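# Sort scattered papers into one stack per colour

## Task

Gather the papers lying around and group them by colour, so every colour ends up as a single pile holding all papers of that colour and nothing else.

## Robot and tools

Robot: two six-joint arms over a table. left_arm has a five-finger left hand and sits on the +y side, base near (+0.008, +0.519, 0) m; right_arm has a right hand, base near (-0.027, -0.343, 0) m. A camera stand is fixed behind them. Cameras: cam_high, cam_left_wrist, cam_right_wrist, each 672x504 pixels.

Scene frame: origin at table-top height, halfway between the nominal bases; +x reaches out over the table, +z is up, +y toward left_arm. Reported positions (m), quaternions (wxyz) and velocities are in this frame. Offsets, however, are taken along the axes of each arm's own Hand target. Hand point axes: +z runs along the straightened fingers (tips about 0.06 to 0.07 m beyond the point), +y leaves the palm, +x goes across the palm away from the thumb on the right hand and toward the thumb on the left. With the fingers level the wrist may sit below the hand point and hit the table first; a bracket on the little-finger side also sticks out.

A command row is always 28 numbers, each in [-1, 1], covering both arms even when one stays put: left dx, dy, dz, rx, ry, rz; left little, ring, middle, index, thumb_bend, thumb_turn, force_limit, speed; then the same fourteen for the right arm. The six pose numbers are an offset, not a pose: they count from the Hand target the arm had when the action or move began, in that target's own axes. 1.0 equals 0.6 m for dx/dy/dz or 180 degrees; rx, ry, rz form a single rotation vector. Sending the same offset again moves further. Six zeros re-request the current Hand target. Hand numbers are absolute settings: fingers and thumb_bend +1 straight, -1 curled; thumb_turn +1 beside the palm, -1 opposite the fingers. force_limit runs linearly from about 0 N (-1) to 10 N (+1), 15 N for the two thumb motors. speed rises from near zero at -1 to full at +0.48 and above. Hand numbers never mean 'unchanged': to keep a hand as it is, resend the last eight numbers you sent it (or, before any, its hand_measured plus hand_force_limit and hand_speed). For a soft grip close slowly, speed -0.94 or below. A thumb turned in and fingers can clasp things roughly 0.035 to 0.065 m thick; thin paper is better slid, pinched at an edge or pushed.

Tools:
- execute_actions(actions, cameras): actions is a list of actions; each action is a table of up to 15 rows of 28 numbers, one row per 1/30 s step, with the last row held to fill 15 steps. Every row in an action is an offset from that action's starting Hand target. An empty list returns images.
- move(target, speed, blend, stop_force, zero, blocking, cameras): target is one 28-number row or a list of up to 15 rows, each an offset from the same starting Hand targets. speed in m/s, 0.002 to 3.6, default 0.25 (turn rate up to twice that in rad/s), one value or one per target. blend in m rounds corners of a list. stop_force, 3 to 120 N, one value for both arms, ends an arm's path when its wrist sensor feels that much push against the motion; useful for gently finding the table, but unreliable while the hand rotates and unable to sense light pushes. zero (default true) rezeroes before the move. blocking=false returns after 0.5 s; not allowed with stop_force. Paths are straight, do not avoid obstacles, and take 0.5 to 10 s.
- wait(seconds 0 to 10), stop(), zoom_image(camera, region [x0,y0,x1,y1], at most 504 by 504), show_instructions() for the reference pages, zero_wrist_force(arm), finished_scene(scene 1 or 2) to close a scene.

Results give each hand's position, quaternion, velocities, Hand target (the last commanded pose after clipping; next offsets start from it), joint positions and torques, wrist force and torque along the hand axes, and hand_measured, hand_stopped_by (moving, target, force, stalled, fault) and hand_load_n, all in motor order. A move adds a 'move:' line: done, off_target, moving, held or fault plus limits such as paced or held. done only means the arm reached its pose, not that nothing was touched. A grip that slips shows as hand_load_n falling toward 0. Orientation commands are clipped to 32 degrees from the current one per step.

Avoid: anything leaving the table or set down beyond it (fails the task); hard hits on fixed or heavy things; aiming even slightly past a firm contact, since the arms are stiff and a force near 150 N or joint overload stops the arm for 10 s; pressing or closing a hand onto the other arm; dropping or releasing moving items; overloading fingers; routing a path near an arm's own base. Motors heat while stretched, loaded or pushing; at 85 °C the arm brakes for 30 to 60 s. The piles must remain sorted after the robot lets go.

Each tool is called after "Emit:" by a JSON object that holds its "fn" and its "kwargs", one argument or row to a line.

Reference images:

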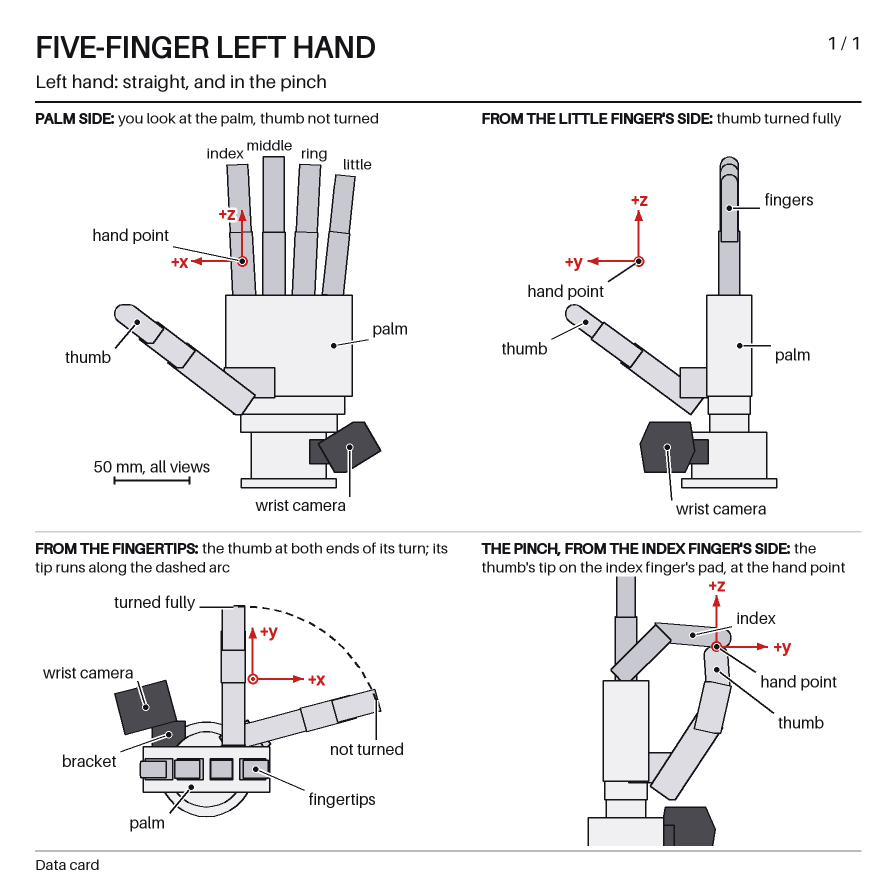

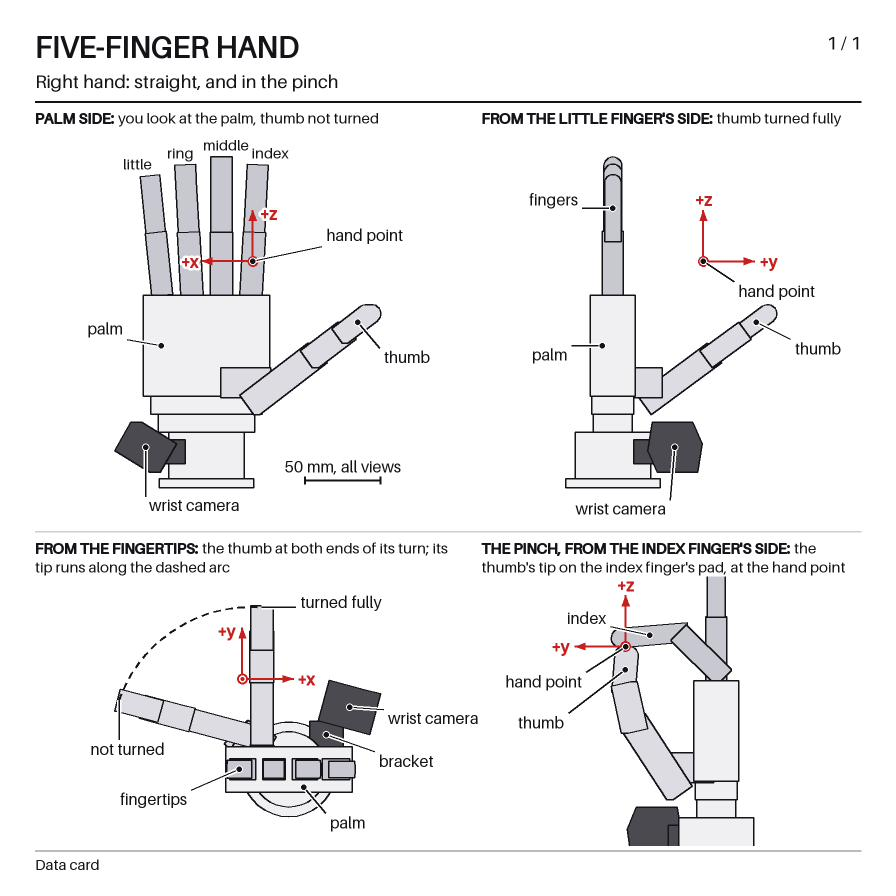

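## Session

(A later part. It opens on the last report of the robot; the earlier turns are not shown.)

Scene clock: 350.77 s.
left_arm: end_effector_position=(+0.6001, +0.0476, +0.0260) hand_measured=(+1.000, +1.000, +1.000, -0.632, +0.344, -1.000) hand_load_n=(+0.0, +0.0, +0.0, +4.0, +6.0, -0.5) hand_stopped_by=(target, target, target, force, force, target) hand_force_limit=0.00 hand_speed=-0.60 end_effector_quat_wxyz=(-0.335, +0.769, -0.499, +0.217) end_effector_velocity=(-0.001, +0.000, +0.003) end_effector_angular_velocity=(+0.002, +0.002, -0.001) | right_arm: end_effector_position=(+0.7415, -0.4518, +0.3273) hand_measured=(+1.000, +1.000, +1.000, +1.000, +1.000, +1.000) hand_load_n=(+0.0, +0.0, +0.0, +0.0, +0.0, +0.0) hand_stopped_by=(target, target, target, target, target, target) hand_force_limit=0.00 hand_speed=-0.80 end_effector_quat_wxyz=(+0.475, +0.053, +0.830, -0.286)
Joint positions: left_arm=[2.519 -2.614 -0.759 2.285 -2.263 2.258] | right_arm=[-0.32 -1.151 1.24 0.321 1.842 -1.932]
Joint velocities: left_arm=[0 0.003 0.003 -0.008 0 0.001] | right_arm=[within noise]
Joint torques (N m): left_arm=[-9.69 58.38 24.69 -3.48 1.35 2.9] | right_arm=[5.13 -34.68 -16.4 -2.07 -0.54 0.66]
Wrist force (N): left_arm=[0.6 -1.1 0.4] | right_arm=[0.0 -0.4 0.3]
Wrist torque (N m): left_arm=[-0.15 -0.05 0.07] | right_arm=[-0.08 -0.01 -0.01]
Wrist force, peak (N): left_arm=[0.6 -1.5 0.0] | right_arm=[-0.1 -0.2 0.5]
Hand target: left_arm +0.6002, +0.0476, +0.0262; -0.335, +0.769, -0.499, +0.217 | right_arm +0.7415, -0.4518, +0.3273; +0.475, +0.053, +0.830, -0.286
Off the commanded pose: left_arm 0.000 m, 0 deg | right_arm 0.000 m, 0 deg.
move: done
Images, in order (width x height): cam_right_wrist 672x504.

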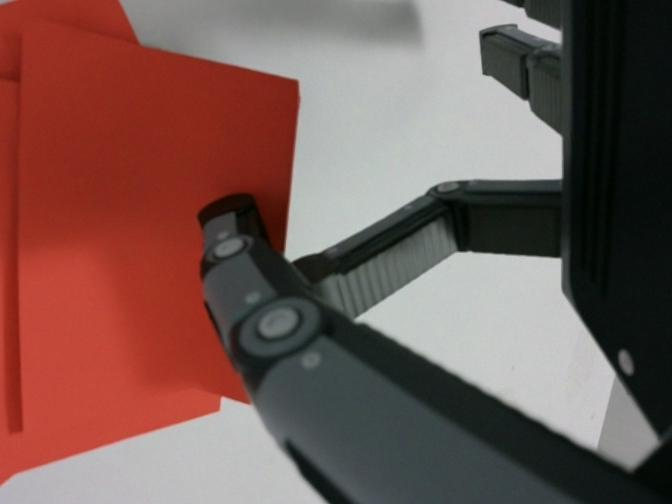

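Emit:
{"fn": "move", "kwargs": {
  "target": [
    [0,-0.0178,-0.0167,0,0,0,1,1,1,-0.8,0.1,-1,0,-0.6,0,0,0,0,0,0,1,1,1,1,1,1,0,-0.8],
    [0.003,0.0074,-0.0447,0,0,0,1,1,1,-0.8,0.1,-1,0,-0.6,0,0,0,0,0,0,1,1,1,1,1,1,0,-0.8],
    [0.003,0.025,-0.028,0,0,0,1,1,1,-0.8,0.1,-1,0,-0.6,0,0,0,0,0,0,1,1,1,1,1,1,0,-0.8]
  ],
  "speed": 0.06,
  "cameras": ["cam_right_wrist"]
}}

Scene clock: 352.93 s.
left_arm: end_effector_position=(+0.5803, +0.0368, +0.0265) hand_measured=(+1.000, +1.000, +1.000, -0.632, +0.344, -1.000) hand_load_n=(+0.0, +0.0, +0.0, +4.0, +6.5, -1.0) hand_stopped_by=(target, target, target, force, force, target) hand_force_limit=0.00 hand_speed=-0.60 end_effector_quat_wxyz=(-0.335, +0.769, -0.499, +0.217) | right_arm: end_effector_position=(+0.7415, -0.4518, +0.3273) hand_measured=(+1.000, +1.000, +1.000, +1.000, +1.000, +1.000) hand_load_n=(+0.0, +0.0, +0.0, +0.0, +0.0, +0.0) hand_stopped_by=(target, target, target, target, target, target) hand_force_limit=0.00 hand_speed=-0.80 end_effector_quat_wxyz=(+0.475, +0.053, +0.830, -0.286)
Joint positions: left_arm=[2.488 -2.602 -0.785 2.276 -2.277 2.222] | right_arm=[-0.32 -1.151 1.24 0.321 1.842 -1.932]
Joint torques (N m): left_arm=[10.98 60.04 26.16 -3.1 1.53 2.96] | right_arm=[4.88 -35.6 -16.89 -2.39 -0.58 0.42]
Wrist force (N): left_arm=[0.4 -1.0 0.2] | right_arm=[0.1 -0.2 0.2]
Wrist torque (N m): left_arm=[-0.10 -0.05 -0.07] | right_arm=[-0.05 -0.02 0.00]
Wrist force, peak (N): left_arm=[0.5 -1.8 -0.5] | right_arm=[-0.3 -0.4 0.4]
Hand target: left_arm +0.5803, +0.0368, +0.0267; -0.335, +0.769, -0.499, +0.217 | right_arm +0.7415, -0.4518, +0.3273; +0.475, +0.053, +0.830, -0.286
Off the commanded pose: left_arm 0.000 m, 0 deg | right_arm 0.000 m, 0 deg.
move: done
Images, in order (width x height): cam_right_wrist 672x504.

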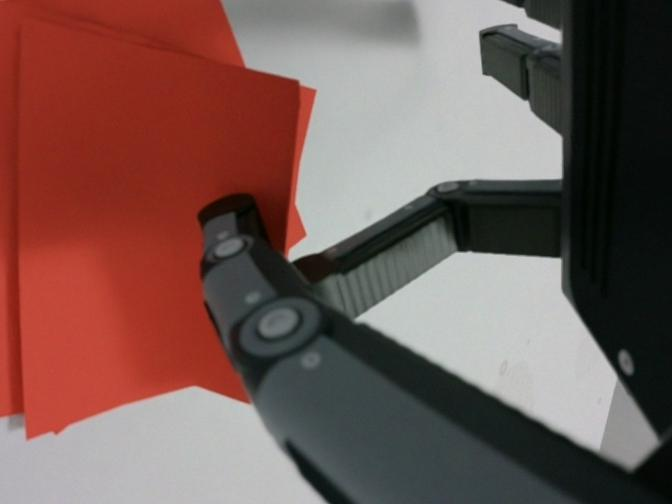

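Emit:
{"fn": "move", "kwargs": {
  "target": [0,0.0073,0.0068,0,0,0,1,1,1,-0.8,0.1,-1,0,-0.6,0,0,0,0,0,0,1,1,1,1,1,1,0,-0.8],
  "speed": 0.015,
  "stop_force": 3,
  "cameras": ["cam_right_wrist"]
}}

Emit:
{"fn": "move", "kwargs": {
  "target": [0,0,0,0,0,0,1,1,1,-0.65,0.5,-1,0,-0.6,0,0,0,0,0,0,1,1,1,1,1,1,0,-0.8],
  "speed": 0.02,
  "cameras": ["cam_right_wrist"]
}}

Scene clock: 354.77 s.
left_arm: end_effector_position=(+0.5803, +0.0368, +0.0207) hand_measured=(+1.000, +1.000, +1.000, -0.632, +0.344, -1.000) hand_load_n=(+0.0, +0.0, +0.0, +4.0, +6.0, -0.5) hand_stopped_by=(target, target, target, force, force, target) hand_force_limit=0.00 hand_speed=-0.60 end_effector_quat_wxyz=(-0.335, +0.769, -0.499, +0.217) | right_arm: end_effector_position=(+0.7415, -0.4518, +0.3273) hand_measured=(+1.000, +1.000, +1.000, +1.000, +1.000, +1.000) hand_load_n=(+0.0, +0.0, +0.0, +0.0, +0.0, +0.0) hand_stopped_by=(target, target, target, target, target, target) hand_force_limit=0.00 hand_speed=-0.80 end_effector_quat_wxyz=(+0.475, +0.053, +0.830, -0.286)
Joint positions: left_arm=[2.488 -2.607 -0.791 2.287 -2.277 2.222] | right_arm=[-0.32 -1.151 1.24 0.321 1.842 -1.932]
Joint torques (N m): left_arm=[8.7 59.09 26.93 -3.16 0.9 -0.23] | right_arm=[5.3 -35.55 -14.45 -2.17 -0.57 0.3]
Wrist force (N): left_arm=[0.2 -1.1 0.2] | right_arm=[-0.2 -0.2 0.3]
Wrist torque (N m): left_arm=[-0.13 -0.01 -0.07] | right_arm=[-0.07 0.02 -0.02]
Wrist force, peak (N): left_arm=[0.5 -1.5 0.0] | right_arm=[0.0 -0.2 0.5]
Hand target: left_arm +0.5803, +0.0368, +0.0207; -0.335, +0.769, -0.499, +0.217 | right_arm +0.7415, -0.4518, +0.3273; +0.475, +0.053, +0.830, -0.286
Off the commanded pose: left_arm 0.000 m, 0 deg | right_arm 0.000 m, 0 deg.
move: done
Images, in order (width x height): cam_right_wrist 672x504.

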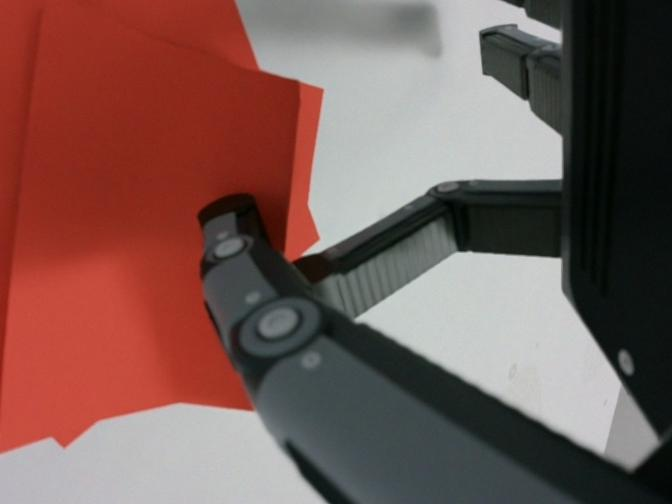

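Scene clock: 355.33 s.
left_arm: end_effector_position=(+0.5803, +0.0368, +0.0207) hand_measured=(+1.000, +1.000, +1.000, -0.650, +0.500, -1.000) hand_load_n=(+0.0, +0.0, +0.0, +0.0, +0.0, +0.0) hand_stopped_by=(target, target, target, target, target, target) hand_force_limit=0.00 hand_speed=-0.60 end_effector_quat_wxyz=(-0.335, +0.769, -0.499, +0.217) | right_arm: end_effector_position=(+0.7415, -0.4518, +0.3273) hand_measured=(+1.000, +1.000, +1.000, +1.000, +1.000, +1.000) hand_load_n=(+0.0, +0.0, +0.0, +0.0, +0.0, +0.0) hand_stopped_by=(target, target, target, target, target, target) hand_force_limit=0.00 hand_speed=-0.80 end_effector_quat_wxyz=(+0.475, +0.053, +0.830, -0.286)
Joint positions: left_arm=[2.488 -2.607 -0.791 2.287 -2.277 2.222] | right_arm=[-0.32 -1.151 1.24 0.321 1.842 -1.932]
Joint torques (N m): left_arm=[8.9 58.58 26.07 -3.03 0.56 -1.3] | right_arm=[5.12 -34.42 -17.24 -2.13 -0.8 0.53]
Wrist force (N): left_arm=[0.4 -1.0 0.1] | right_arm=[0.0 -0.2 0.4]
Wrist torque (N m): left_arm=[-0.10 -0.05 -0.06] | right_arm=[-0.06 -0.01 -0.01]
Wrist force, peak (N): left_arm=[0.2 -1.4 0.2] | right_arm=[-0.1 -0.4 0.4]
Hand target: left_arm +0.5803, +0.0368, +0.0207; -0.335, +0.769, -0.499, +0.217 | right_arm +0.7415, -0.4518, +0.3273; +0.475, +0.053, +0.830, -0.286
Off the commanded pose: left_arm 0.000 m, 0 deg | right_arm 0.000 m, 0 deg.
move: done
Images, in order (width x height): cam_right_wrist 672x504.

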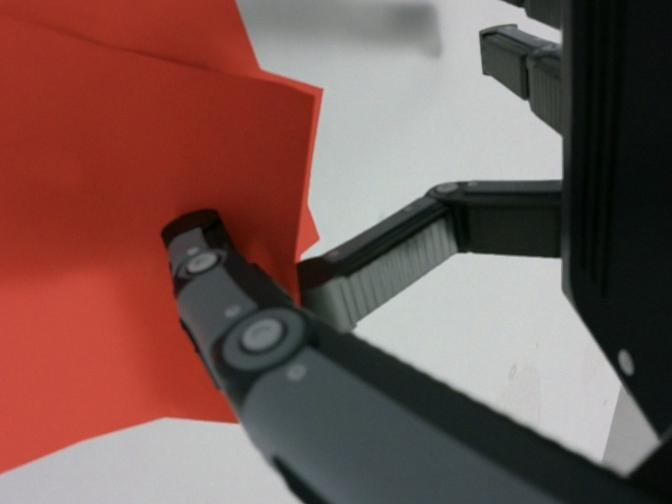

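Emit:
{"fn": "move", "kwargs": {
  "target": [0,0,0,0,0,0,1,1,1,-0.1,0.5,-1,0,-0.6,0,0,0,0,0,0,1,1,1,1,1,1,0,-0.8],
  "speed": 0.02,
  "cameras": ["cam_right_wrist"]
}}

Emit:
{"fn": "move", "kwargs": {
  "target": [0,-0.0061,-0.0057,0,0,0,1,1,1,0.1,0.6,-1,0,-0.6,0,0,0,0,0,0,1,1,1,1,1,1,0,-0.8],
  "speed": 0.02,
  "cameras": ["cam_right_wrist"]
}}

Emit:
{"fn": "move", "kwargs": {
  "target": [0,-0.01,-0.009,0,0,0,1,1,1,0.8,1,-1,0,-0.4,0,0,0,0,0,0,1,1,1,1,1,1,0,-0.8],
  "speed": 0.05,
  "cameras": ["cam_right_wrist"]
}}

Scene clock: 356.27 s.
left_arm: end_effector_position=(+0.5803, +0.0368, +0.0207) hand_measured=(+1.000, +1.000, +1.000, -0.100, +0.500, -1.000) hand_load_n=(+0.0, +0.0, +0.5, +0.0, +0.0, +0.0) hand_stopped_by=(target, target, target, target, target, target) hand_force_limit=0.00 hand_speed=-0.60 end_effector_quat_wxyz=(-0.335, +0.769, -0.499, +0.217) | right_arm: end_effector_position=(+0.7415, -0.4518, +0.3273) hand_measured=(+1.000, +1.000, +1.000, +1.000, +1.000, +1.000) hand_load_n=(+0.0, +0.0, +0.0, +0.0, +0.0, +0.0) hand_stopped_by=(target, target, target, target, target, target) hand_force_limit=0.00 hand_speed=-0.80 end_effector_quat_wxyz=(+0.475, +0.053, +0.830, -0.286)
Joint positions: left_arm=[2.488 -2.607 -0.791 2.287 -2.277 2.222] | right_arm=[-0.32 -1.151 1.24 0.321 1.842 -1.932]
Joint torques (N m): left_arm=[7.71 59.73 25.55 -2.78 0.38 -1.48] | right_arm=[4.21 -35.62 -16.19 -2.19 -0.75 0.59]
Wrist force (N): left_arm=[0.2 -0.8 0.3] | right_arm=[0.0 -0.1 0.3]
Wrist torque (N m): left_arm=[-0.08 -0.01 -0.08] | right_arm=[-0.05 -0.01 -0.01]
Wrist force, peak (N): left_arm=[0.5 -1.3 0.3] | right_arm=[0.3 -0.3 0.4]
Hand target: left_arm +0.5803, +0.0368, +0.0207; -0.335, +0.769, -0.499, +0.217 | right_arm +0.7415, -0.4518, +0.3273; +0.475, +0.053, +0.830, -0.286
Off the commanded pose: left_arm 0.000 m, 0 deg | right_arm 0.000 m, 0 deg.
move: done
Images, in order (width x height): cam_right_wrist 672x504.

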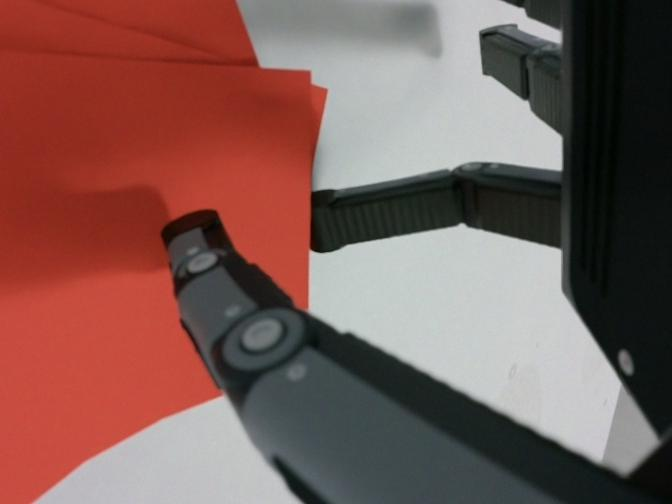

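Scene clock: 356.97 s.
left_arm: end_effector_position=(+0.5803, +0.0368, +0.0258) hand_measured=(+1.000, +1.000, +1.000, +0.100, +0.600, -1.000) hand_load_n=(+0.0, +0.0, +0.0, +0.0, +0.0, +0.0) hand_stopped_by=(target, target, target, target, target, target) hand_force_limit=0.00 hand_speed=-0.60 end_effector_quat_wxyz=(-0.335, +0.769, -0.499, +0.217) | right_arm: end_effector_position=(+0.7415, -0.4518, +0.3273) hand_measured=(+1.000, +1.000, +1.000, +1.000, +1.000, +1.000) hand_load_n=(+0.0, +0.0, +0.0, +0.0, +0.0, +0.0) hand_stopped_by=(target, target, target, target, target, target) hand_force_limit=0.00 hand_speed=-0.80 end_effector_quat_wxyz=(+0.475, +0.053, +0.830, -0.286)
Joint positions: left_arm=[2.488 -2.603 -0.786 2.278 -2.277 2.222] | right_arm=[-0.32 -1.151 1.24 0.321 1.842 -1.932]
Joint torques (N m): left_arm=[6.17 53.95 22.04 -1.83 0.04 -1.41] | right_arm=[4.58 -35.41 -16.66 -2.11 -0.68 0.41]
Wrist force (N): left_arm=[0.2 -1.1 0.4] | right_arm=[0.2 -0.2 0.3]
Wrist torque (N m): left_arm=[-0.12 -0.02 -0.07] | right_arm=[-0.06 -0.03 0.00]
Wrist force, peak (N): left_arm=[0.4 -5.4 -7.4] | right_arm=[0.0 -0.3 0.5]
Hand target: left_arm +0.5803, +0.0368, +0.0257; -0.335, +0.769, -0.499, +0.217 | right_arm +0.7415, -0.4518, +0.3273; +0.475, +0.053, +0.830, -0.286
Off the commanded pose: left_arm 0.000 m, 0 deg | right_arm 0.000 m, 0 deg.
move: done
Images, in order (width x height): cam_right_wrist 672x504.

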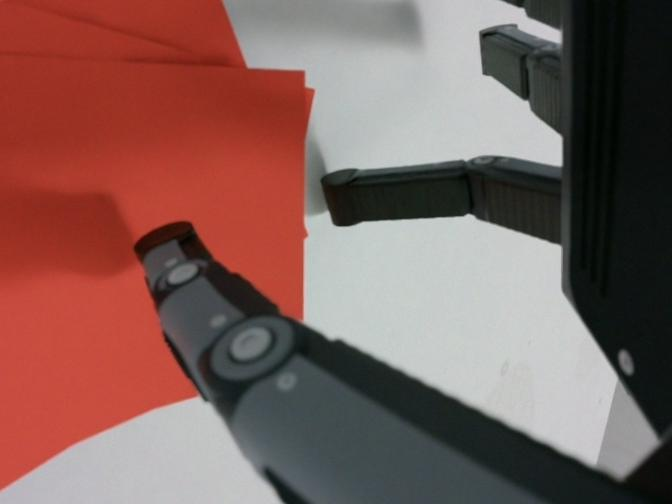

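Scene clock: 357.70 s.
left_arm: end_effector_position=(+0.5805, +0.0368, +0.0339) hand_measured=(+1.000, +1.000, +1.000, +0.800, +1.000, -1.000) hand_load_n=(+0.0, +0.0, +0.0, +0.0, +0.0, +0.0) hand_stopped_by=(target, target, target, target, target, target) hand_force_limit=0.00 hand_speed=-0.40 end_effector_quat_wxyz=(-0.335, +0.769, -0.499, +0.217) | right_arm: end_effector_position=(+0.7415, -0.4518, +0.3273) hand_measured=(+1.000, +1.000, +1.000, +1.000, +1.000, +1.000) hand_load_n=(+0.0, +0.0, +0.0, +0.0, +0.0, +0.0) hand_stopped_by=(target, target, target, target, target, target) hand_force_limit=0.00 hand_speed=-0.80 end_effector_quat_wxyz=(+0.475, +0.053, +0.830, -0.286)
Joint positions: left_arm=[2.488 -2.596 -0.777 2.263 -2.277 2.222] | right_arm=[-0.32 -1.151 1.24 0.321 1.842 -1.932]
Joint torques (N m): left_arm=[10.11 49.52 15.61 -0.13 1.67 2.96] | right_arm=[4.39 -35.1 -16.11 -2.04 -0.72 0.7]
Wrist force (N): left_arm=[0.4 -1.2 0.1] | right_arm=[0.0 -0.2 0.4]
Wrist torque (N m): left_arm=[-0.12 -0.05 -0.05] | right_arm=[-0.06 0.00 -0.01]
Wrist force, peak (N): left_arm=[0.5 -1.2 0.0] | right_arm=[-0.3 -0.2 0.5]
Hand target: left_arm +0.5804, +0.0368, +0.0338; -0.335, +0.769, -0.499, +0.217 | right_arm +0.7415, -0.4518, +0.3273; +0.475, +0.053, +0.830, -0.286
Off the commanded pose: left_arm 0.000 m, 0 deg | right_arm 0.000 m, 0 deg.
move: done
Images, in order (width x height): cam_right_wrist 672x504.

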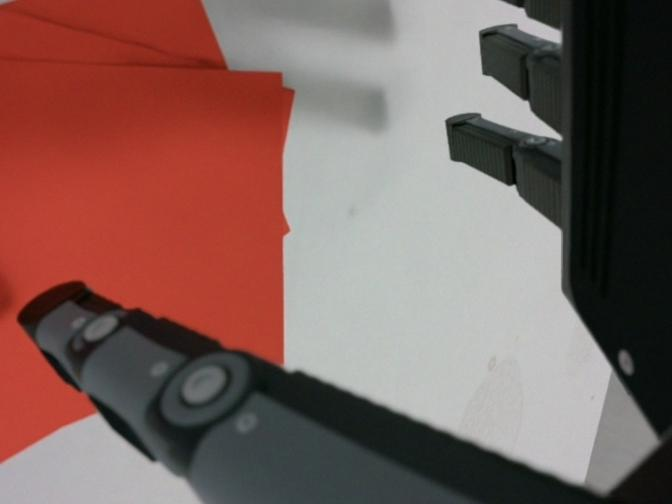

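Emit:
{"fn": "move", "kwargs": {
  "target": [
    [0,-0.0804,-0.0750,0,0,0,1,1,1,0.6,1,-1,0,-0.4,0,0,0,0,0,0,1,1,1,1,1,1,0,-0.8],
    [-0.5083,-0.0178,-0.1422,0,-0.1219,-0.1137,1,1,1,0.6,1,-1,0,-0.4,0,0,0,0,0,0,1,1,1,1,1,1,0,-0.8]
  ],
  "speed": 0.14,
  "blend": [0.02,0],
  "cameras": ["cam_high","cam_right_wrist"]
}}

Scene clock: 361.23 s.
left_arm: end_effector_position=(+0.4058, +0.2928, +0.0996) hand_measured=(+1.000, +1.000, +1.000, +0.600, +1.000, -1.000) hand_load_n=(+0.0, +0.0, +0.0, +0.0, +0.0, +0.0) hand_stopped_by=(target, target, target, target, target, target) hand_force_limit=0.00 hand_speed=-0.40 end_effector_quat_wxyz=(-0.379, +0.872, -0.283, +0.123) | right_arm: end_effector_position=(+0.7415, -0.4518, +0.3273) hand_measured=(+1.000, +1.000, +1.000, +1.000, +1.000, +1.000) hand_load_n=(+0.0, +0.0, -0.5, +0.5, +0.0, -0.5) hand_stopped_by=(target, target, target, target, target, target) hand_force_limit=0.00 hand_speed=-0.80 end_effector_quat_wxyz=(+0.475, +0.053, +0.830, -0.286)
Joint positions: left_arm=[2.631 -2.027 -1.708 2.27 -2.386 1.715] | right_arm=[-0.32 -1.151 1.24 0.321 1.842 -1.932]
Joint torques (N m): left_arm=[-11.28 32.87 8.35 -3.87 1.16 1.92] | right_arm=[4.75 -35.51 -16.74 -2.14 -0.72 0.27]
Wrist force (N): left_arm=[0.6 -1.0 0.1] | right_arm=[0.1 -0.2 0.4]
Wrist torque (N m): left_arm=[-0.12 -0.13 -0.03] | right_arm=[-0.07 -0.02 0.00]
Wrist force, peak (N): left_arm=[1.3 -1.8 -0.2] | right_arm=[-0.2 -0.3 0.4]
Hand target: left_arm +0.4057, +0.2928, +0.0996; -0.379, +0.872, -0.283, +0.123 | right_arm +0.7415, -0.4518, +0.3273; +0.475, +0.053, +0.830, -0.286
Off the commanded pose: left_arm 0.000 m, 0 deg | right_arm 0.000 m, 0 deg.
move: done
Images, in order (width x height): cam_high 672x504, cam_right_wrist 672x504.

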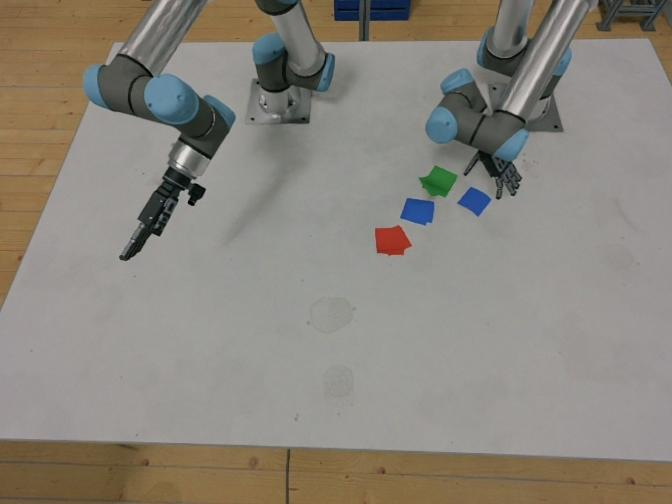

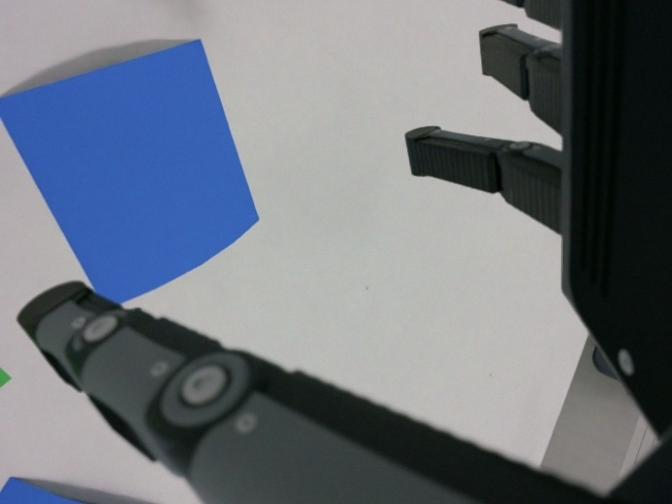

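Emit:
{"fn": "move", "kwargs": {
  "target": [0,0.0810,0.0755,0.0167,0,0,1,1,1,0.6,1,-1,0,-0.4,0,0,0,0,0,0,1,1,1,1,1,1,0,-0.8],
  "speed": 0.1,
  "cameras": ["cam_right_wrist"]
}}

Scene clock: 362.47 s.
left_arm: end_effector_position=(+0.4057, +0.2927, +0.0332) hand_measured=(+1.000, +1.000, +1.000, +0.600, +1.000, -1.000) hand_load_n=(+0.0, +0.0, +0.0, +0.0, +0.0, +0.0) hand_stopped_by=(target, target, target, target, target, target) hand_force_limit=0.00 hand_speed=-0.40 end_effector_quat_wxyz=(-0.402, +0.862, -0.279, +0.131) | right_arm: end_effector_position=(+0.7415, -0.4518, +0.3273) hand_measured=(+1.000, +1.000, +1.000, +1.000, +1.000, +1.000) hand_load_n=(+0.0, +0.0, +0.0, +0.0, +0.0, -0.5) hand_stopped_by=(target, target, target, target, target, target) hand_force_limit=0.00 hand_speed=-0.80 end_effector_quat_wxyz=(+0.475, +0.053, +0.830, -0.286)
Joint positions: left_arm=[2.604 -2.146 -1.757 2.418 -2.441 1.683] | right_arm=[-0.32 -1.151 1.24 0.321 1.842 -1.932]
Joint torques (N m): left_arm=[10.62 32.92 19.88 -2.74 1.25 3.04] | right_arm=[4.23 -35.18 -15.81 -2.1 -0.53 0.34]
Wrist force (N): left_arm=[0.8 -0.9 0.3] | right_arm=[0.1 -0.3 0.3]
Wrist torque (N m): left_arm=[-0.17 -0.10 0.06] | right_arm=[-0.07 -0.02 -0.01]
Wrist force, peak (N): left_arm=[0.7 -1.9 -0.6] | right_arm=[-0.1 -0.4 0.5]
Hand target: left_arm +0.4057, +0.2928, +0.0331; -0.402, +0.862, -0.279, +0.131 | right_arm +0.7415, -0.4518, +0.3273; +0.475, +0.053, +0.830, -0.286
Off the commanded pose: left_arm 0.000 m, 0 deg | right_arm 0.000 m, 0 deg.
move: done
Images, in order (width x height): cam_right_wrist 672x504.

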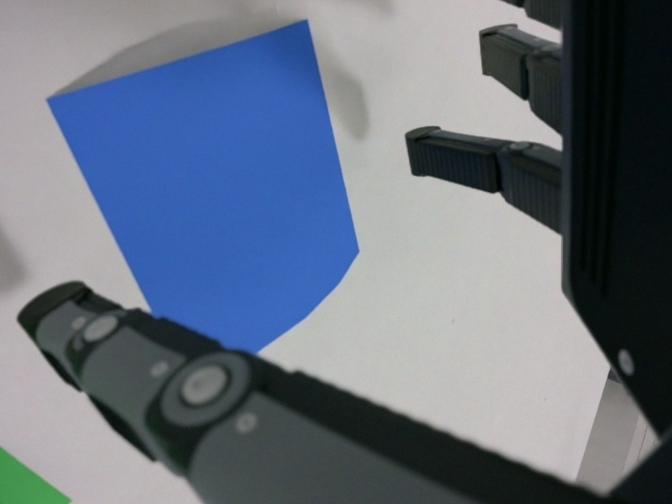

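Emit:
{"fn": "move", "kwargs": {
  "target": [-0.0062,0.0148,0.0070,0,0,0,1,1,1,0.6,1,-1,0,-0.4,0,0,0,0,0,0,1,1,1,1,1,1,0,-0.8],
  "speed": 0.05,
  "cameras": ["cam_right_wrist"]
}}

Scene clock: 363.37 s.
left_arm: end_effector_position=(+0.4012, +0.2929, +0.0235) hand_measured=(+1.000, +1.000, +1.000, +0.600, +1.000, -1.000) hand_load_n=(+0.0, +0.0, +0.0, +0.0, +0.0, +0.0) hand_stopped_by=(target, target, target, target, target, target) hand_force_limit=0.00 hand_speed=-0.40 end_effector_quat_wxyz=(-0.402, +0.862, -0.279, +0.131) | right_arm: end_effector_position=(+0.7415, -0.4518, +0.3273) hand_measured=(+1.000, +1.000, +1.000, +1.000, +1.000, +1.000) hand_load_n=(+0.0, +0.0, +0.0, +0.0, +0.0, +0.0) hand_stopped_by=(target, target, target, target, target, target) hand_force_limit=0.00 hand_speed=-0.80 end_effector_quat_wxyz=(+0.475, +0.053, +0.830, -0.286)
Joint positions: left_arm=[2.599 -2.158 -1.772 2.438 -2.441 1.674] | right_arm=[-0.32 -1.151 1.24 0.321 1.842 -1.932]
Joint torques (N m): left_arm=[-2.42 40 19.38 -3.82 -3.26 0.27] | right_arm=[5.18 -34.87 -15.5 -2.16 -0.71 0.61]
Wrist force (N): left_arm=[1.1 -0.9 0.3] | right_arm=[-0.1 -0.3 0.2]
Wrist torque (N m): left_arm=[-0.17 -0.13 0.12] | right_arm=[-0.06 0.00 -0.01]
Wrist force, peak (N): left_arm=[1.2 -1.5 0.1] | right_arm=[0.1 -0.1 0.5]
Hand target: left_arm +0.4013, +0.2929, +0.0236; -0.402, +0.862, -0.279, +0.131 | right_arm +0.7415, -0.4518, +0.3273; +0.475, +0.053, +0.830, -0.286
Off the commanded pose: left_arm 0.000 m, 0 deg | right_arm 0.000 m, 0 deg.
move: done
Images, in order (width x height): cam_right_wrist 672x504.

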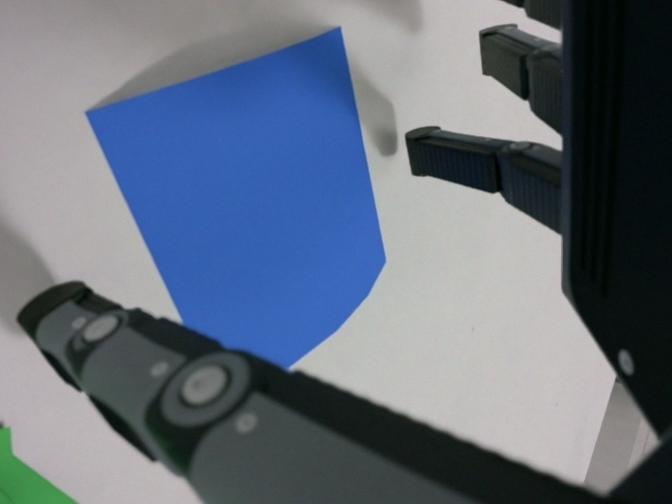

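Emit:
{"fn": "move", "kwargs": {
  "target": [0,0.0086,0.0105,0,0,0,1,1,1,0.6,1,-1,0,-0.4,0,0,0,0,0,0,1,1,1,1,1,1,0,-0.8],
  "speed": 0.008,
  "stop_force": 3,
  "cameras": ["cam_right_wrist"]
}}

Scene clock: 365.50 s.
left_arm: end_effector_position=(+0.4020, +0.2939, +0.0172) hand_measured=(+1.000, +1.000, +1.000, +0.600, +1.000, -1.000) hand_load_n=(-0.5, +0.0, +0.0, +0.0, +0.0, +0.0) hand_stopped_by=(target, target, target, target, target, target) hand_force_limit=0.00 hand_speed=-0.40 end_effector_quat_wxyz=(-0.402, +0.862, -0.279, +0.131) | right_arm: end_effector_position=(+0.7415, -0.4518, +0.3273) hand_measured=(+1.000, +1.000, +1.000, +1.000, +1.000, +1.000) hand_load_n=(+0.0, +0.0, +0.0, +0.0, +0.0, +0.0) hand_stopped_by=(target, target, target, target, target, target) hand_force_limit=0.00 hand_speed=-0.80 end_effector_quat_wxyz=(+0.475, +0.053, +0.830, -0.286)
Joint positions: left_arm=[2.602 -2.167 -1.775 2.455 -2.441 1.679] | right_arm=[-0.32 -1.151 1.24 0.321 1.842 -1.932]
Joint torques (N m): left_arm=[-10.94 38.84 18.63 -3.53 0.75 -2.04] | right_arm=[3.51 -34.94 -15.71 -2.26 -0.67 0.56]
Wrist force (N): left_arm=[1.2 -5.1 -3.3] | right_arm=[-0.1 -0.4 0.2]
Wrist torque (N m): left_arm=[-0.55 -0.17 0.06] | right_arm=[-0.08 0.02 -0.02]
Wrist force, peak (N): left_arm=[1.4 -10.9 -7.0] | right_arm=[0.1 -0.4 0.4]
Hand target: left_arm +0.4020, +0.2939, +0.0172; -0.402, +0.862, -0.279, +0.131 (not the last commanded pose) | right_arm +0.7415, -0.4518, +0.3273; +0.475, +0.053, +0.830, -0.286
Off the commanded pose: left_arm 0.002 m, 0 deg | right_arm 0.000 m, 0 deg.
move: contact (left_arm)
Images, in order (width x height): cam_right_wrist 672x504.

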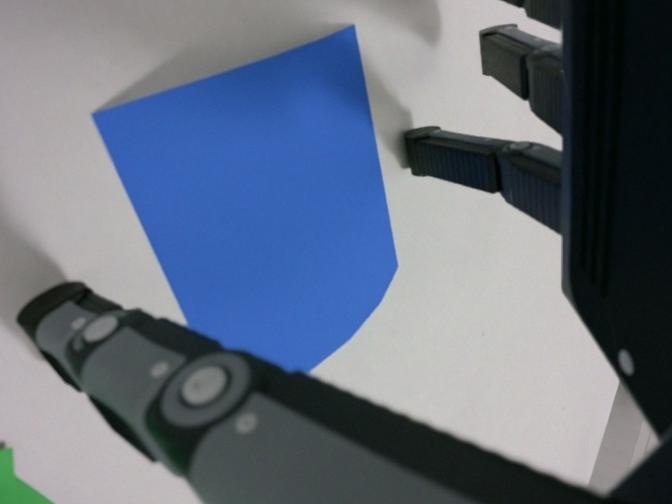

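Emit:
{"fn": "move", "kwargs": {
  "target": [
    [0,-0.0023,-0.0019,0.0111,0,0,1,1,1,0.43,1,-1,0,-0.4,0,0,0,0,0,0,1,1,1,1,1,1,0,-0.8],
    [0,-0.0037,-0.0031,0.0167,0,0,1,1,1,0.33,1,-1,0,-0.4,0,0,0,0,0,0,1,1,1,1,1,1,0,-0.8],
    [0,-0.0043,-0.0036,0.0206,0,0,1,1,1,0.25,1,-1,0,-0.4,0,0,0,0,0,0,1,1,1,1,1,1,0,-0.8]
  ],
  "speed": 0.02,
  "cameras": ["cam_right_wrist"]
}}

Scene clock: 369.27 s.
left_arm: end_effector_position=(+0.4020, +0.2939, +0.0206) hand_measured=(+1.000, +1.000, +1.000, +0.250, +1.000, -1.000) hand_load_n=(+0.0, +0.0, +0.0, +0.0, +0.5, +0.0) hand_stopped_by=(target, target, target, target, target, target) hand_force_limit=0.00 hand_speed=-0.40 end_effector_quat_wxyz=(-0.430, +0.849, -0.275, +0.140) | right_arm: end_effector_position=(+0.7415, -0.4518, +0.3273) hand_measured=(+1.000, +1.000, +1.000, +1.000, +1.000, +1.000) hand_load_n=(+0.0, +0.0, +0.0, +0.0, +0.0, +0.0) hand_stopped_by=(target, target, target, target, target, target) hand_force_limit=0.00 hand_speed=-0.80 end_effector_quat_wxyz=(+0.475, +0.053, +0.830, -0.286)
Joint positions: left_arm=[2.57 -2.191 -1.767 2.44 -2.507 1.635] | right_arm=[-0.32 -1.151 1.24 0.321 1.842 -1.932]
Joint torques (N m): left_arm=[11.11 35.28 12.19 -1.02 1.48 3.05] | right_arm=[4.57 -34.62 -15.64 -2.06 -0.66 0.23]
Wrist force (N): left_arm=[1.1 -6.9 -6.9] | right_arm=[-0.1 -0.3 0.4]
Wrist torque (N m): left_arm=[-0.83 -0.20 0.21] | right_arm=[-0.08 0.01 -0.02]
Wrist force, peak (N): left_arm=[1.1 -9.7 -2.0] | right_arm=[-0.1 -0.3 0.5]
Hand target: left_arm +0.4020, +0.2939, +0.0206; -0.430, +0.849, -0.275, +0.140 | right_arm +0.7415, -0.4518, +0.3273; +0.475, +0.053, +0.830, -0.286
Off the commanded pose: left_arm 0.000 m, 0 deg | right_arm 0.000 m, 0 deg.
move: done
Images, in order (width x height): cam_right_wrist 672x504.

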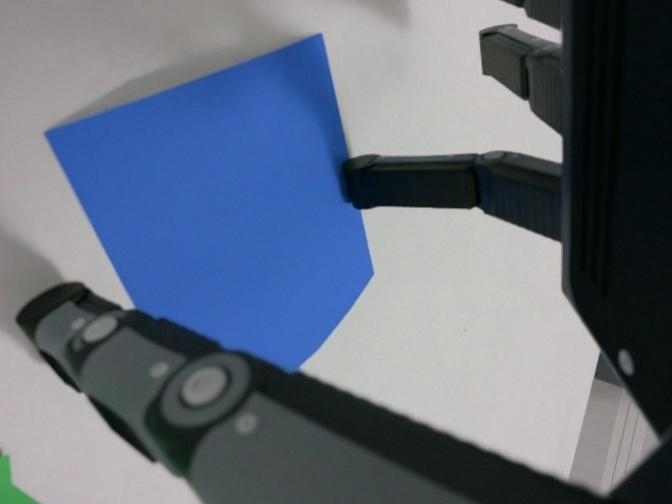

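Emit:
{"fn": "move", "kwargs": {
  "target": [
    [-0.0001,-0.0001,0.0005,0,0,0,1,1,1,0.18,1,-1,0,-0.4,0,0,0,0,0,0,1,1,1,1,1,1,0,-0.8],
    [-0.0001,-0.0001,0.0011,0,0,0,1,1,1,0.12,1,-1,0,-0.4,0,0,0,0,0,0,1,1,1,1,1,1,0,-0.8]
  ],
  "speed": 0.02,
  "cameras": ["cam_right_wrist"]
}}

Scene clock: 372.70 s.
left_arm: end_effector_position=(+0.4023, +0.2944, +0.0202) hand_measured=(+1.000, +1.000, +1.000, +0.120, +1.000, -1.000) hand_load_n=(+0.5, -0.5, +0.0, +0.0, +2.0, +0.0) hand_stopped_by=(target, target, target, target, target, target) hand_force_limit=0.00 hand_speed=-0.40 end_effector_quat_wxyz=(-0.430, +0.849, -0.275, +0.140) | right_arm: end_effector_position=(+0.7415, -0.4518, +0.3273) hand_measured=(+1.000, +1.000, +1.000, +1.000, +1.000, +1.000) hand_load_n=(+0.0, +0.0, +0.0, +0.0, +0.0, +0.0) hand_stopped_by=(target, target, target, target, target, target) hand_force_limit=0.00 hand_speed=-0.80 end_effector_quat_wxyz=(+0.475, +0.053, +0.830, -0.286)
Joint positions: left_arm=[2.572 -2.191 -1.768 2.443 -2.507 1.637] | right_arm=[-0.32 -1.151 1.24 0.321 1.842 -1.932]
Joint torques (N m): left_arm=[12.21 23.52 0.96 -0.2 0.94 2.4] | right_arm=[4.53 -35.83 -15.39 -2.26 -0.67 0.48]
Wrist force (N): left_arm=[1.6 -11.8 -17.5] | right_arm=[0.1 -0.3 0.3]
Wrist torque (N m): left_arm=[-1.59 -0.37 0.17] | right_arm=[-0.08 -0.03 0.00]
Wrist force, peak (N): left_arm=[1.6 -12.3 -18.0] | right_arm=[-0.1 -0.1 0.6]
Hand target: left_arm +0.4023, +0.2944, +0.0202; -0.430, +0.849, -0.275, +0.140 | right_arm +0.7415, -0.4518, +0.3273; +0.475, +0.053, +0.830, -0.286
Off the commanded pose: left_arm 0.000 m, 0 deg | right_arm 0.000 m, 0 deg.
move: done
Images, in order (width x height): cam_right_wrist 672x504.

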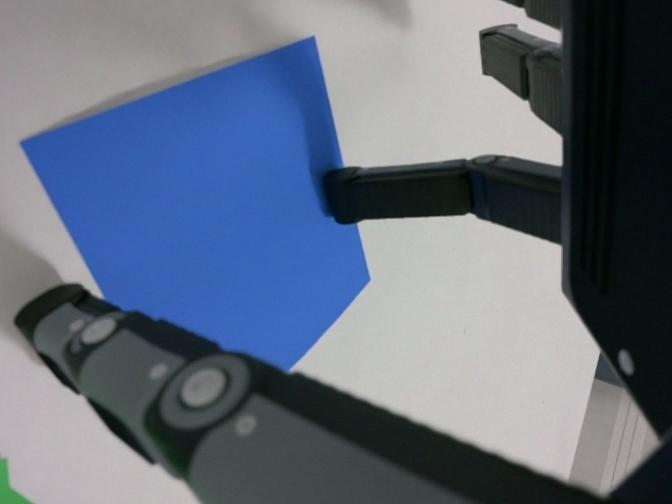

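Emit:
{"fn": "zoom_image", "kwargs": {
  "camera": "cam_right_wrist",
  "region": [240, 20, 440, 320]
}}

Scaled by 1.680 from the camera's 672x504 image, which has a finer 960x720 frame.

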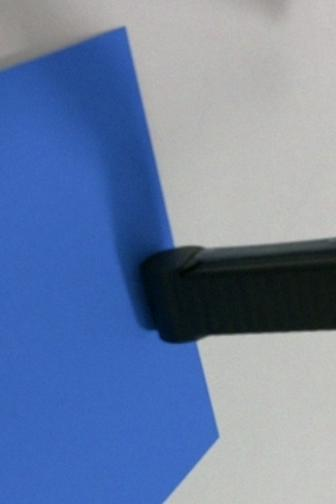

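Emit:
{"fn": "move", "kwargs": {
  "target": [
    [0,-0.0081,-0.0059,0,0,0,1,1,1,0.12,1,-1,0,-0.4,0,0,0,0,0,0,1,1,1,1,1,1,0,-0.8],
    [0,-0.0081,-0.0059,0,0,0,1,1,1,0.38,1,-1,0,-0.4,0,0,0,0,0,0,1,1,1,1,1,1,0,-0.8],
    [0,0.0005,0.0004,-0.0039,0,0,1,1,1,0.38,1,-1,0,-0.4,0,0,0,0,0,0,1,1,1,1,1,1,0,-0.8]
  ],
  "speed": 0.03,
  "cameras": ["cam_right_wrist"]
}}

Scene clock: 375.13 s.
left_arm: end_effector_position=(+0.4023, +0.2944, +0.0198) hand_measured=(+1.000, +1.000, +1.000, +0.380, +1.000, -1.000) hand_load_n=(+0.0, +0.0, +0.0, +0.0, +0.5, -0.5) hand_stopped_by=(target, target, target, target, target, target) hand_force_limit=0.00 hand_speed=-0.40 end_effector_quat_wxyz=(-0.424, +0.851, -0.276, +0.138) | right_arm: end_effector_position=(+0.7415, -0.4518, +0.3273) hand_measured=(+1.000, +1.000, +1.000, +1.000, +1.000, +1.000) hand_load_n=(+0.0, +0.0, +0.0, +0.0, +0.0, +0.0) hand_stopped_by=(target, target, target, target, target, target) hand_force_limit=0.00 hand_speed=-0.80 end_effector_quat_wxyz=(+0.475, +0.053, +0.830, -0.286)
Joint positions: left_arm=[2.578 -2.186 -1.77 2.446 -2.495 1.646] | right_arm=[-0.32 -1.151 1.24 0.321 1.842 -1.932]
Joint torques (N m): left_arm=[2.44 32.01 4.87 -2.12 0.4 2.04] | right_arm=[4.89 -35.08 -16.38 -2.11 -0.58 0.5]
Wrist force (N): left_arm=[1.2 -10.5 -5.9] | right_arm=[0.0 -0.2 0.4]
Wrist torque (N m): left_arm=[-0.98 -0.22 0.16] | right_arm=[-0.07 0.00 -0.01]
Wrist force, peak (N): left_arm=[1.7 -12.4 -18.0] | right_arm=[0.0 -0.2 0.6]
Hand target: left_arm +0.4023, +0.2944, +0.0199; -0.424, +0.851, -0.276, +0.138 | right_arm +0.7415, -0.4518, +0.3273; +0.475, +0.053, +0.830, -0.286
Off the commanded pose: left_arm 0.000 m, 0 deg | right_arm 0.000 m, 0 deg.
move: done
Images, in order (width x height): cam_right_wrist 672x504.

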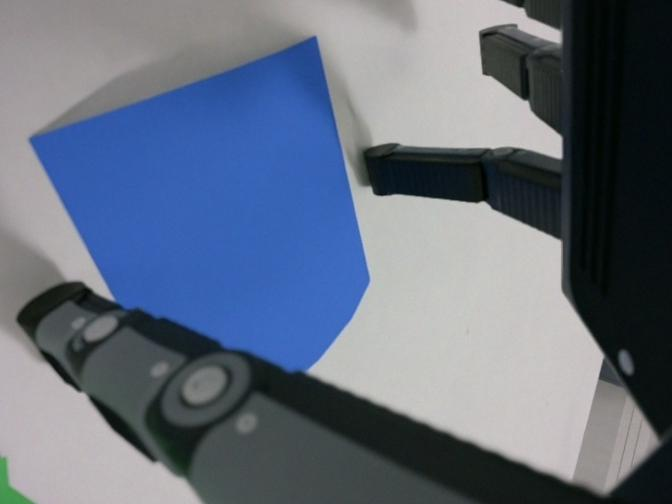

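Emit:
{"fn": "move", "kwargs": {
  "target": [
    [0,0,0,0,0,0,1,1,1,0.3,1,-1,0,-0.4,0,0,0,0,0,0,1,1,1,1,1,1,0,-0.8],
    [0,-0.0004,-0.0003,0,0,0,1,1,1,0.2,1,-1,0,-0.4,0,0,0,0,0,0,1,1,1,1,1,1,0,-0.8]
  ],
  "speed": 0.02,
  "cameras": ["cam_right_wrist"]
}}

Scene clock: 376.93 s.
left_arm: end_effector_position=(+0.4023, +0.2944, +0.0202) hand_measured=(+1.000, +1.000, +1.000, +0.200, +1.000, -1.000) hand_load_n=(+0.0, +0.0, +0.0, +2.5, +0.0, +0.0) hand_stopped_by=(target, target, target, target, target, target) hand_force_limit=0.00 hand_speed=-0.40 end_effector_quat_wxyz=(-0.424, +0.851, -0.276, +0.138) | right_arm: end_effector_position=(+0.7415, -0.4518, +0.3273) hand_measured=(+1.000, +1.000, +1.000, +1.000, +1.000, +1.000) hand_load_n=(+0.0, +0.0, +0.0, +0.0, +0.0, +0.0) hand_stopped_by=(target, target, target, target, target, target) hand_force_limit=0.00 hand_speed=-0.80 end_effector_quat_wxyz=(+0.475, +0.053, +0.830, -0.286)
Joint positions: left_arm=[2.578 -2.185 -1.77 2.445 -2.495 1.646] | right_arm=[-0.32 -1.151 1.24 0.321 1.842 -1.932]
Joint torques (N m): left_arm=[-10.96 37.07 16.91 -3.35 -1.71 -1.83] | right_arm=[5.79 -35.51 -15.53 -2.46 -0.74 0.46]
Wrist force (N): left_arm=[1.2 -8.1 -2.4] | right_arm=[0.0 -0.3 0.3]
Wrist torque (N m): left_arm=[-0.29 -0.14 0.08] | right_arm=[-0.06 -0.01 -0.01]
Wrist force, peak (N): left_arm=[1.7 -11.7 -6.6] | right_arm=[0.0 -0.3 0.5]
Hand target: left_arm +0.4023, +0.2944, +0.0202; -0.424, +0.851, -0.276, +0.138 | right_arm +0.7415, -0.4518, +0.3273; +0.475, +0.053, +0.830, -0.286
Off the commanded pose: left_arm 0.000 m, 0 deg | right_arm 0.000 m, 0 deg.
move: done
Images, in order (width x height): cam_right_wrist 672x504.

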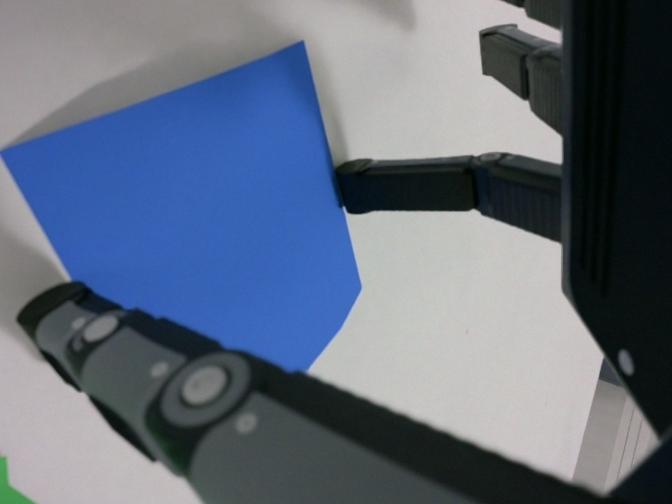

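Emit:
{"fn": "move", "kwargs": {
  "target": [
    [0,0,0,0,0,0,1,1,1,0.1,1,-1,0,-0.4,0,0,0,0,0,0,1,1,1,1,1,1,0,-0.8]
  ],
  "speed": 0.02,
  "cameras": ["cam_right_wrist"]
}}

Scene clock: 377.57 s.
left_arm: end_effector_position=(+0.4023, +0.2944, +0.0202) hand_measured=(+1.000, +1.000, +1.000, +0.100, +1.000, -1.000) hand_load_n=(+0.0, +0.0, +0.0, +0.0, +0.0, +0.0) hand_stopped_by=(target, target, target, target, target, target) hand_force_limit=0.00 hand_speed=-0.40 end_effector_quat_wxyz=(-0.424, +0.851, -0.276, +0.138) | right_arm: end_effector_position=(+0.7415, -0.4518, +0.3273) hand_measured=(+1.000, +1.000, +1.000, +1.000, +1.000, +1.000) hand_load_n=(+0.0, +0.0, +0.0, +0.0, -0.5, +0.0) hand_stopped_by=(target, target, target, target, target, target) hand_force_limit=0.00 hand_speed=-0.80 end_effector_quat_wxyz=(+0.475, +0.053, +0.830, -0.286)
Joint positions: left_arm=[2.578 -2.185 -1.77 2.445 -2.495 1.646] | right_arm=[-0.32 -1.151 1.24 0.321 1.842 -1.932]
Joint torques (N m): left_arm=[-11.04 34.36 14.35 -2.83 -0.83 -1.71] | right_arm=[3.91 -35.59 -15.39 -2.29 -0.72 0.46]
Wrist force (N): left_arm=[1.1 -2.5 -1.0] | right_arm=[0.1 0.0 0.4]
Wrist torque (N m): left_arm=[-0.29 -0.15 0.04] | right_arm=[-0.04 -0.03 0.00]
Wrist force, peak (N): left_arm=[1.3 -8.0 -2.5] | right_arm=[0.0 -0.2 0.5]
Hand target: left_arm +0.4023, +0.2944, +0.0202; -0.424, +0.851, -0.276, +0.138 | right_arm +0.7415, -0.4518, +0.3273; +0.475, +0.053, +0.830, -0.286
Off the commanded pose: left_arm 0.000 m, 0 deg | right_arm 0.000 m, 0 deg.
move: done
Images, in order (width x height): cam_right_wrist 672x504.

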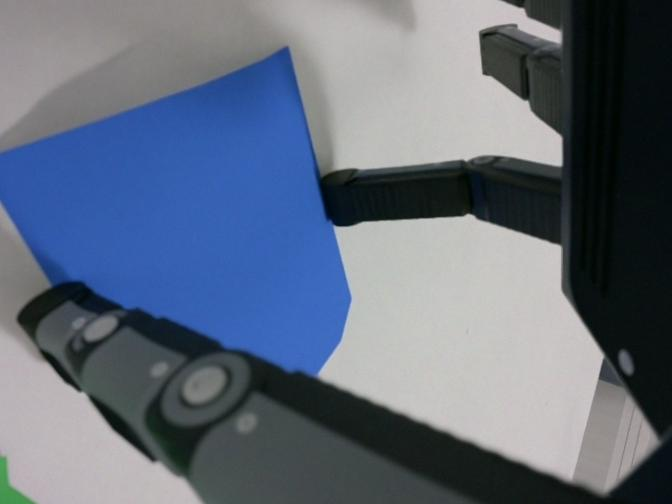

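Emit:
{"fn": "move", "kwargs": {
  "target": [
    [0,0.0004,0.0003,-0.0017,0,0,1,1,1,0.05,1,-1,0,-0.4,0,0,0,0,0,0,1,1,1,1,1,1,0,-0.8],
    [0,0.0011,0.0008,-0.0033,0,0,1,1,1,0,1,-1,0,-0.4,0,0,0,0,0,0,1,1,1,1,1,1,0,-0.8]
  ],
  "speed": 0.02,
  "cameras": ["cam_right_wrist"]
}}

Scene clock: 379.57 s.
left_arm: end_effector_position=(+0.4023, +0.2944, +0.0193) hand_measured=(+1.000, +1.000, +1.000, +0.000, +1.000, -1.000) hand_load_n=(+0.0, +0.0, +0.0, +0.0, -1.0, -0.5) hand_stopped_by=(target, target, target, target, target, target) hand_force_limit=0.00 hand_speed=-0.40 end_effector_quat_wxyz=(-0.420, +0.854, -0.277, +0.136) | right_arm: end_effector_position=(+0.7415, -0.4518, +0.3273) hand_measured=(+1.000, +1.000, +1.000, +1.000, +1.000, +1.000) hand_load_n=(+0.0, +0.0, +0.0, +0.0, +0.0, +0.0) hand_stopped_by=(target, target, target, target, target, target) hand_force_limit=0.00 hand_speed=-0.80 end_effector_quat_wxyz=(+0.475, +0.053, +0.830, -0.286)
Joint positions: left_arm=[2.583 -2.182 -1.771 2.448 -2.484 1.653] | right_arm=[-0.32 -1.151 1.24 0.321 1.842 -1.932]
Joint torques (N m): left_arm=[-0.51 27.69 5.19 -0.91 0.01 0.44] | right_arm=[4.61 -35.72 -14.01 -2.33 -0.66 0.5]
Wrist force (N): left_arm=[1.4 -9.9 -4.0] | right_arm=[0.0 -0.1 0.4]
Wrist torque (N m): left_arm=[-0.86 -0.22 0.15] | right_arm=[-0.05 -0.01 0.00]
Wrist force, peak (N): left_arm=[1.4 -14.4 -6.9] | right_arm=[-0.1 -0.3 0.5]
Hand target: left_arm +0.4023, +0.2944, +0.0193; -0.420, +0.854, -0.277, +0.136 | right_arm +0.7415, -0.4518, +0.3273; +0.475, +0.053, +0.830, -0.286
Off the commanded pose: left_arm 0.000 m, 0 deg | right_arm 0.000 m, 0 deg.
move: done
Images, in order (width x height): cam_right_wrist 672x504.

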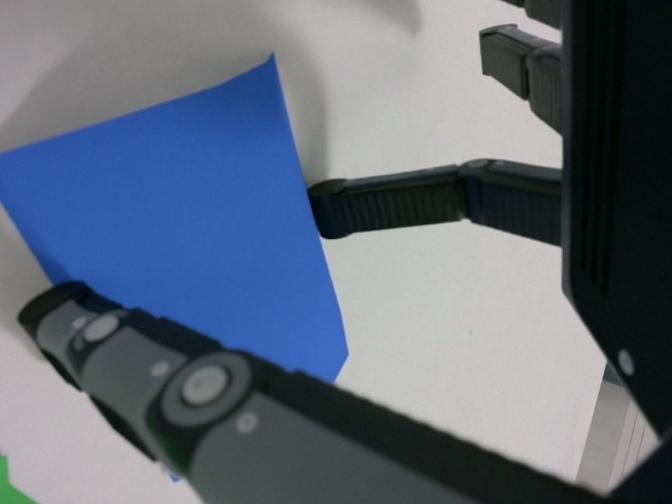

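Emit:
{"fn": "move", "kwargs": {
  "target": [
    [0,0.0008,0.0006,-0.0035,0,0,1,1,1,-0.05,1,-1,0,-0.4,0,0,0,0,0,0,1,1,1,1,1,1,0,-0.8],
    [0,0.0018,0.0013,-0.009,0,0,1,1,1,-0.1,1,-1,0,-0.4,0,0,0,0,0,0,1,1,1,1,1,1,0,-0.8]
  ],
  "speed": 0.02,
  "cameras": ["cam_right_wrist"]
}}

Scene clock: 381.60 s.
left_arm: end_effector_position=(+0.4022, +0.2944, +0.0180) hand_measured=(+1.000, +1.000, +1.000, -0.100, +1.000, -1.000) hand_load_n=(+0.0, +0.0, +0.0, +0.0, -1.5, +0.0) hand_stopped_by=(target, target, target, target, target, target) hand_force_limit=0.00 hand_speed=-0.40 end_effector_quat_wxyz=(-0.408, +0.859, -0.278, +0.133) | right_arm: end_effector_position=(+0.7415, -0.4518, +0.3273) hand_measured=(+1.000, +1.000, +1.000, +1.000, +1.000, +1.000) hand_load_n=(+0.5, +0.0, +0.0, +0.0, +0.0, +0.0) hand_stopped_by=(target, target, target, target, target, target) hand_force_limit=0.00 hand_speed=-0.80 end_effector_quat_wxyz=(+0.475, +0.053, +0.830, -0.286)
Joint positions: left_arm=[2.596 -2.171 -1.774 2.454 -2.455 1.672] | right_arm=[-0.32 -1.151 1.24 0.321 1.842 -1.932]
Joint torques (N m): left_arm=[-11.34 26.94 8.96 -2.35 -2.88 -2.08] | right_arm=[4.4 -35.19 -17.3 -2.21 -0.76 0.53]
Wrist force (N): left_arm=[0.9 -4.2 -0.4] | right_arm=[0.0 -0.2 0.3]
Wrist torque (N m): left_arm=[-0.37 -0.14 0.06] | right_arm=[-0.07 0.00 -0.01]
Wrist force, peak (N): left_arm=[1.6 -12.2 -4.7] | right_arm=[0.0 -0.2 0.5]
Hand target: left_arm +0.4022, +0.2944, +0.0180; -0.408, +0.859, -0.278, +0.133 | right_arm +0.7415, -0.4518, +0.3273; +0.475, +0.053, +0.830, -0.286
Off the commanded pose: left_arm 0.000 m, 0 deg | right_arm 0.000 m, 0 deg.
move: done
Images, in order (width x height): cam_right_wrist 672x504.

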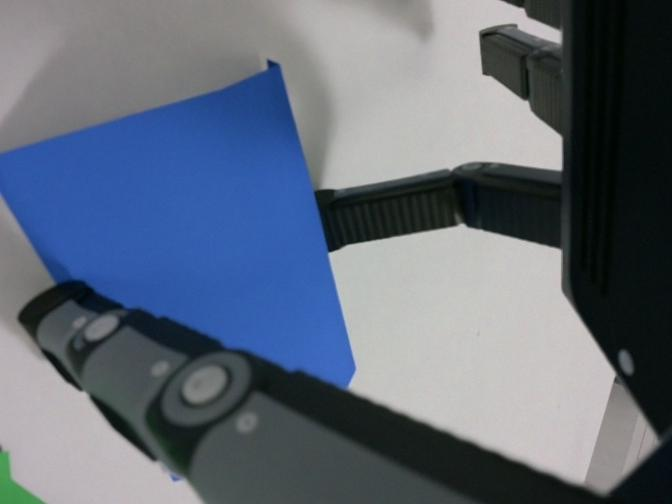

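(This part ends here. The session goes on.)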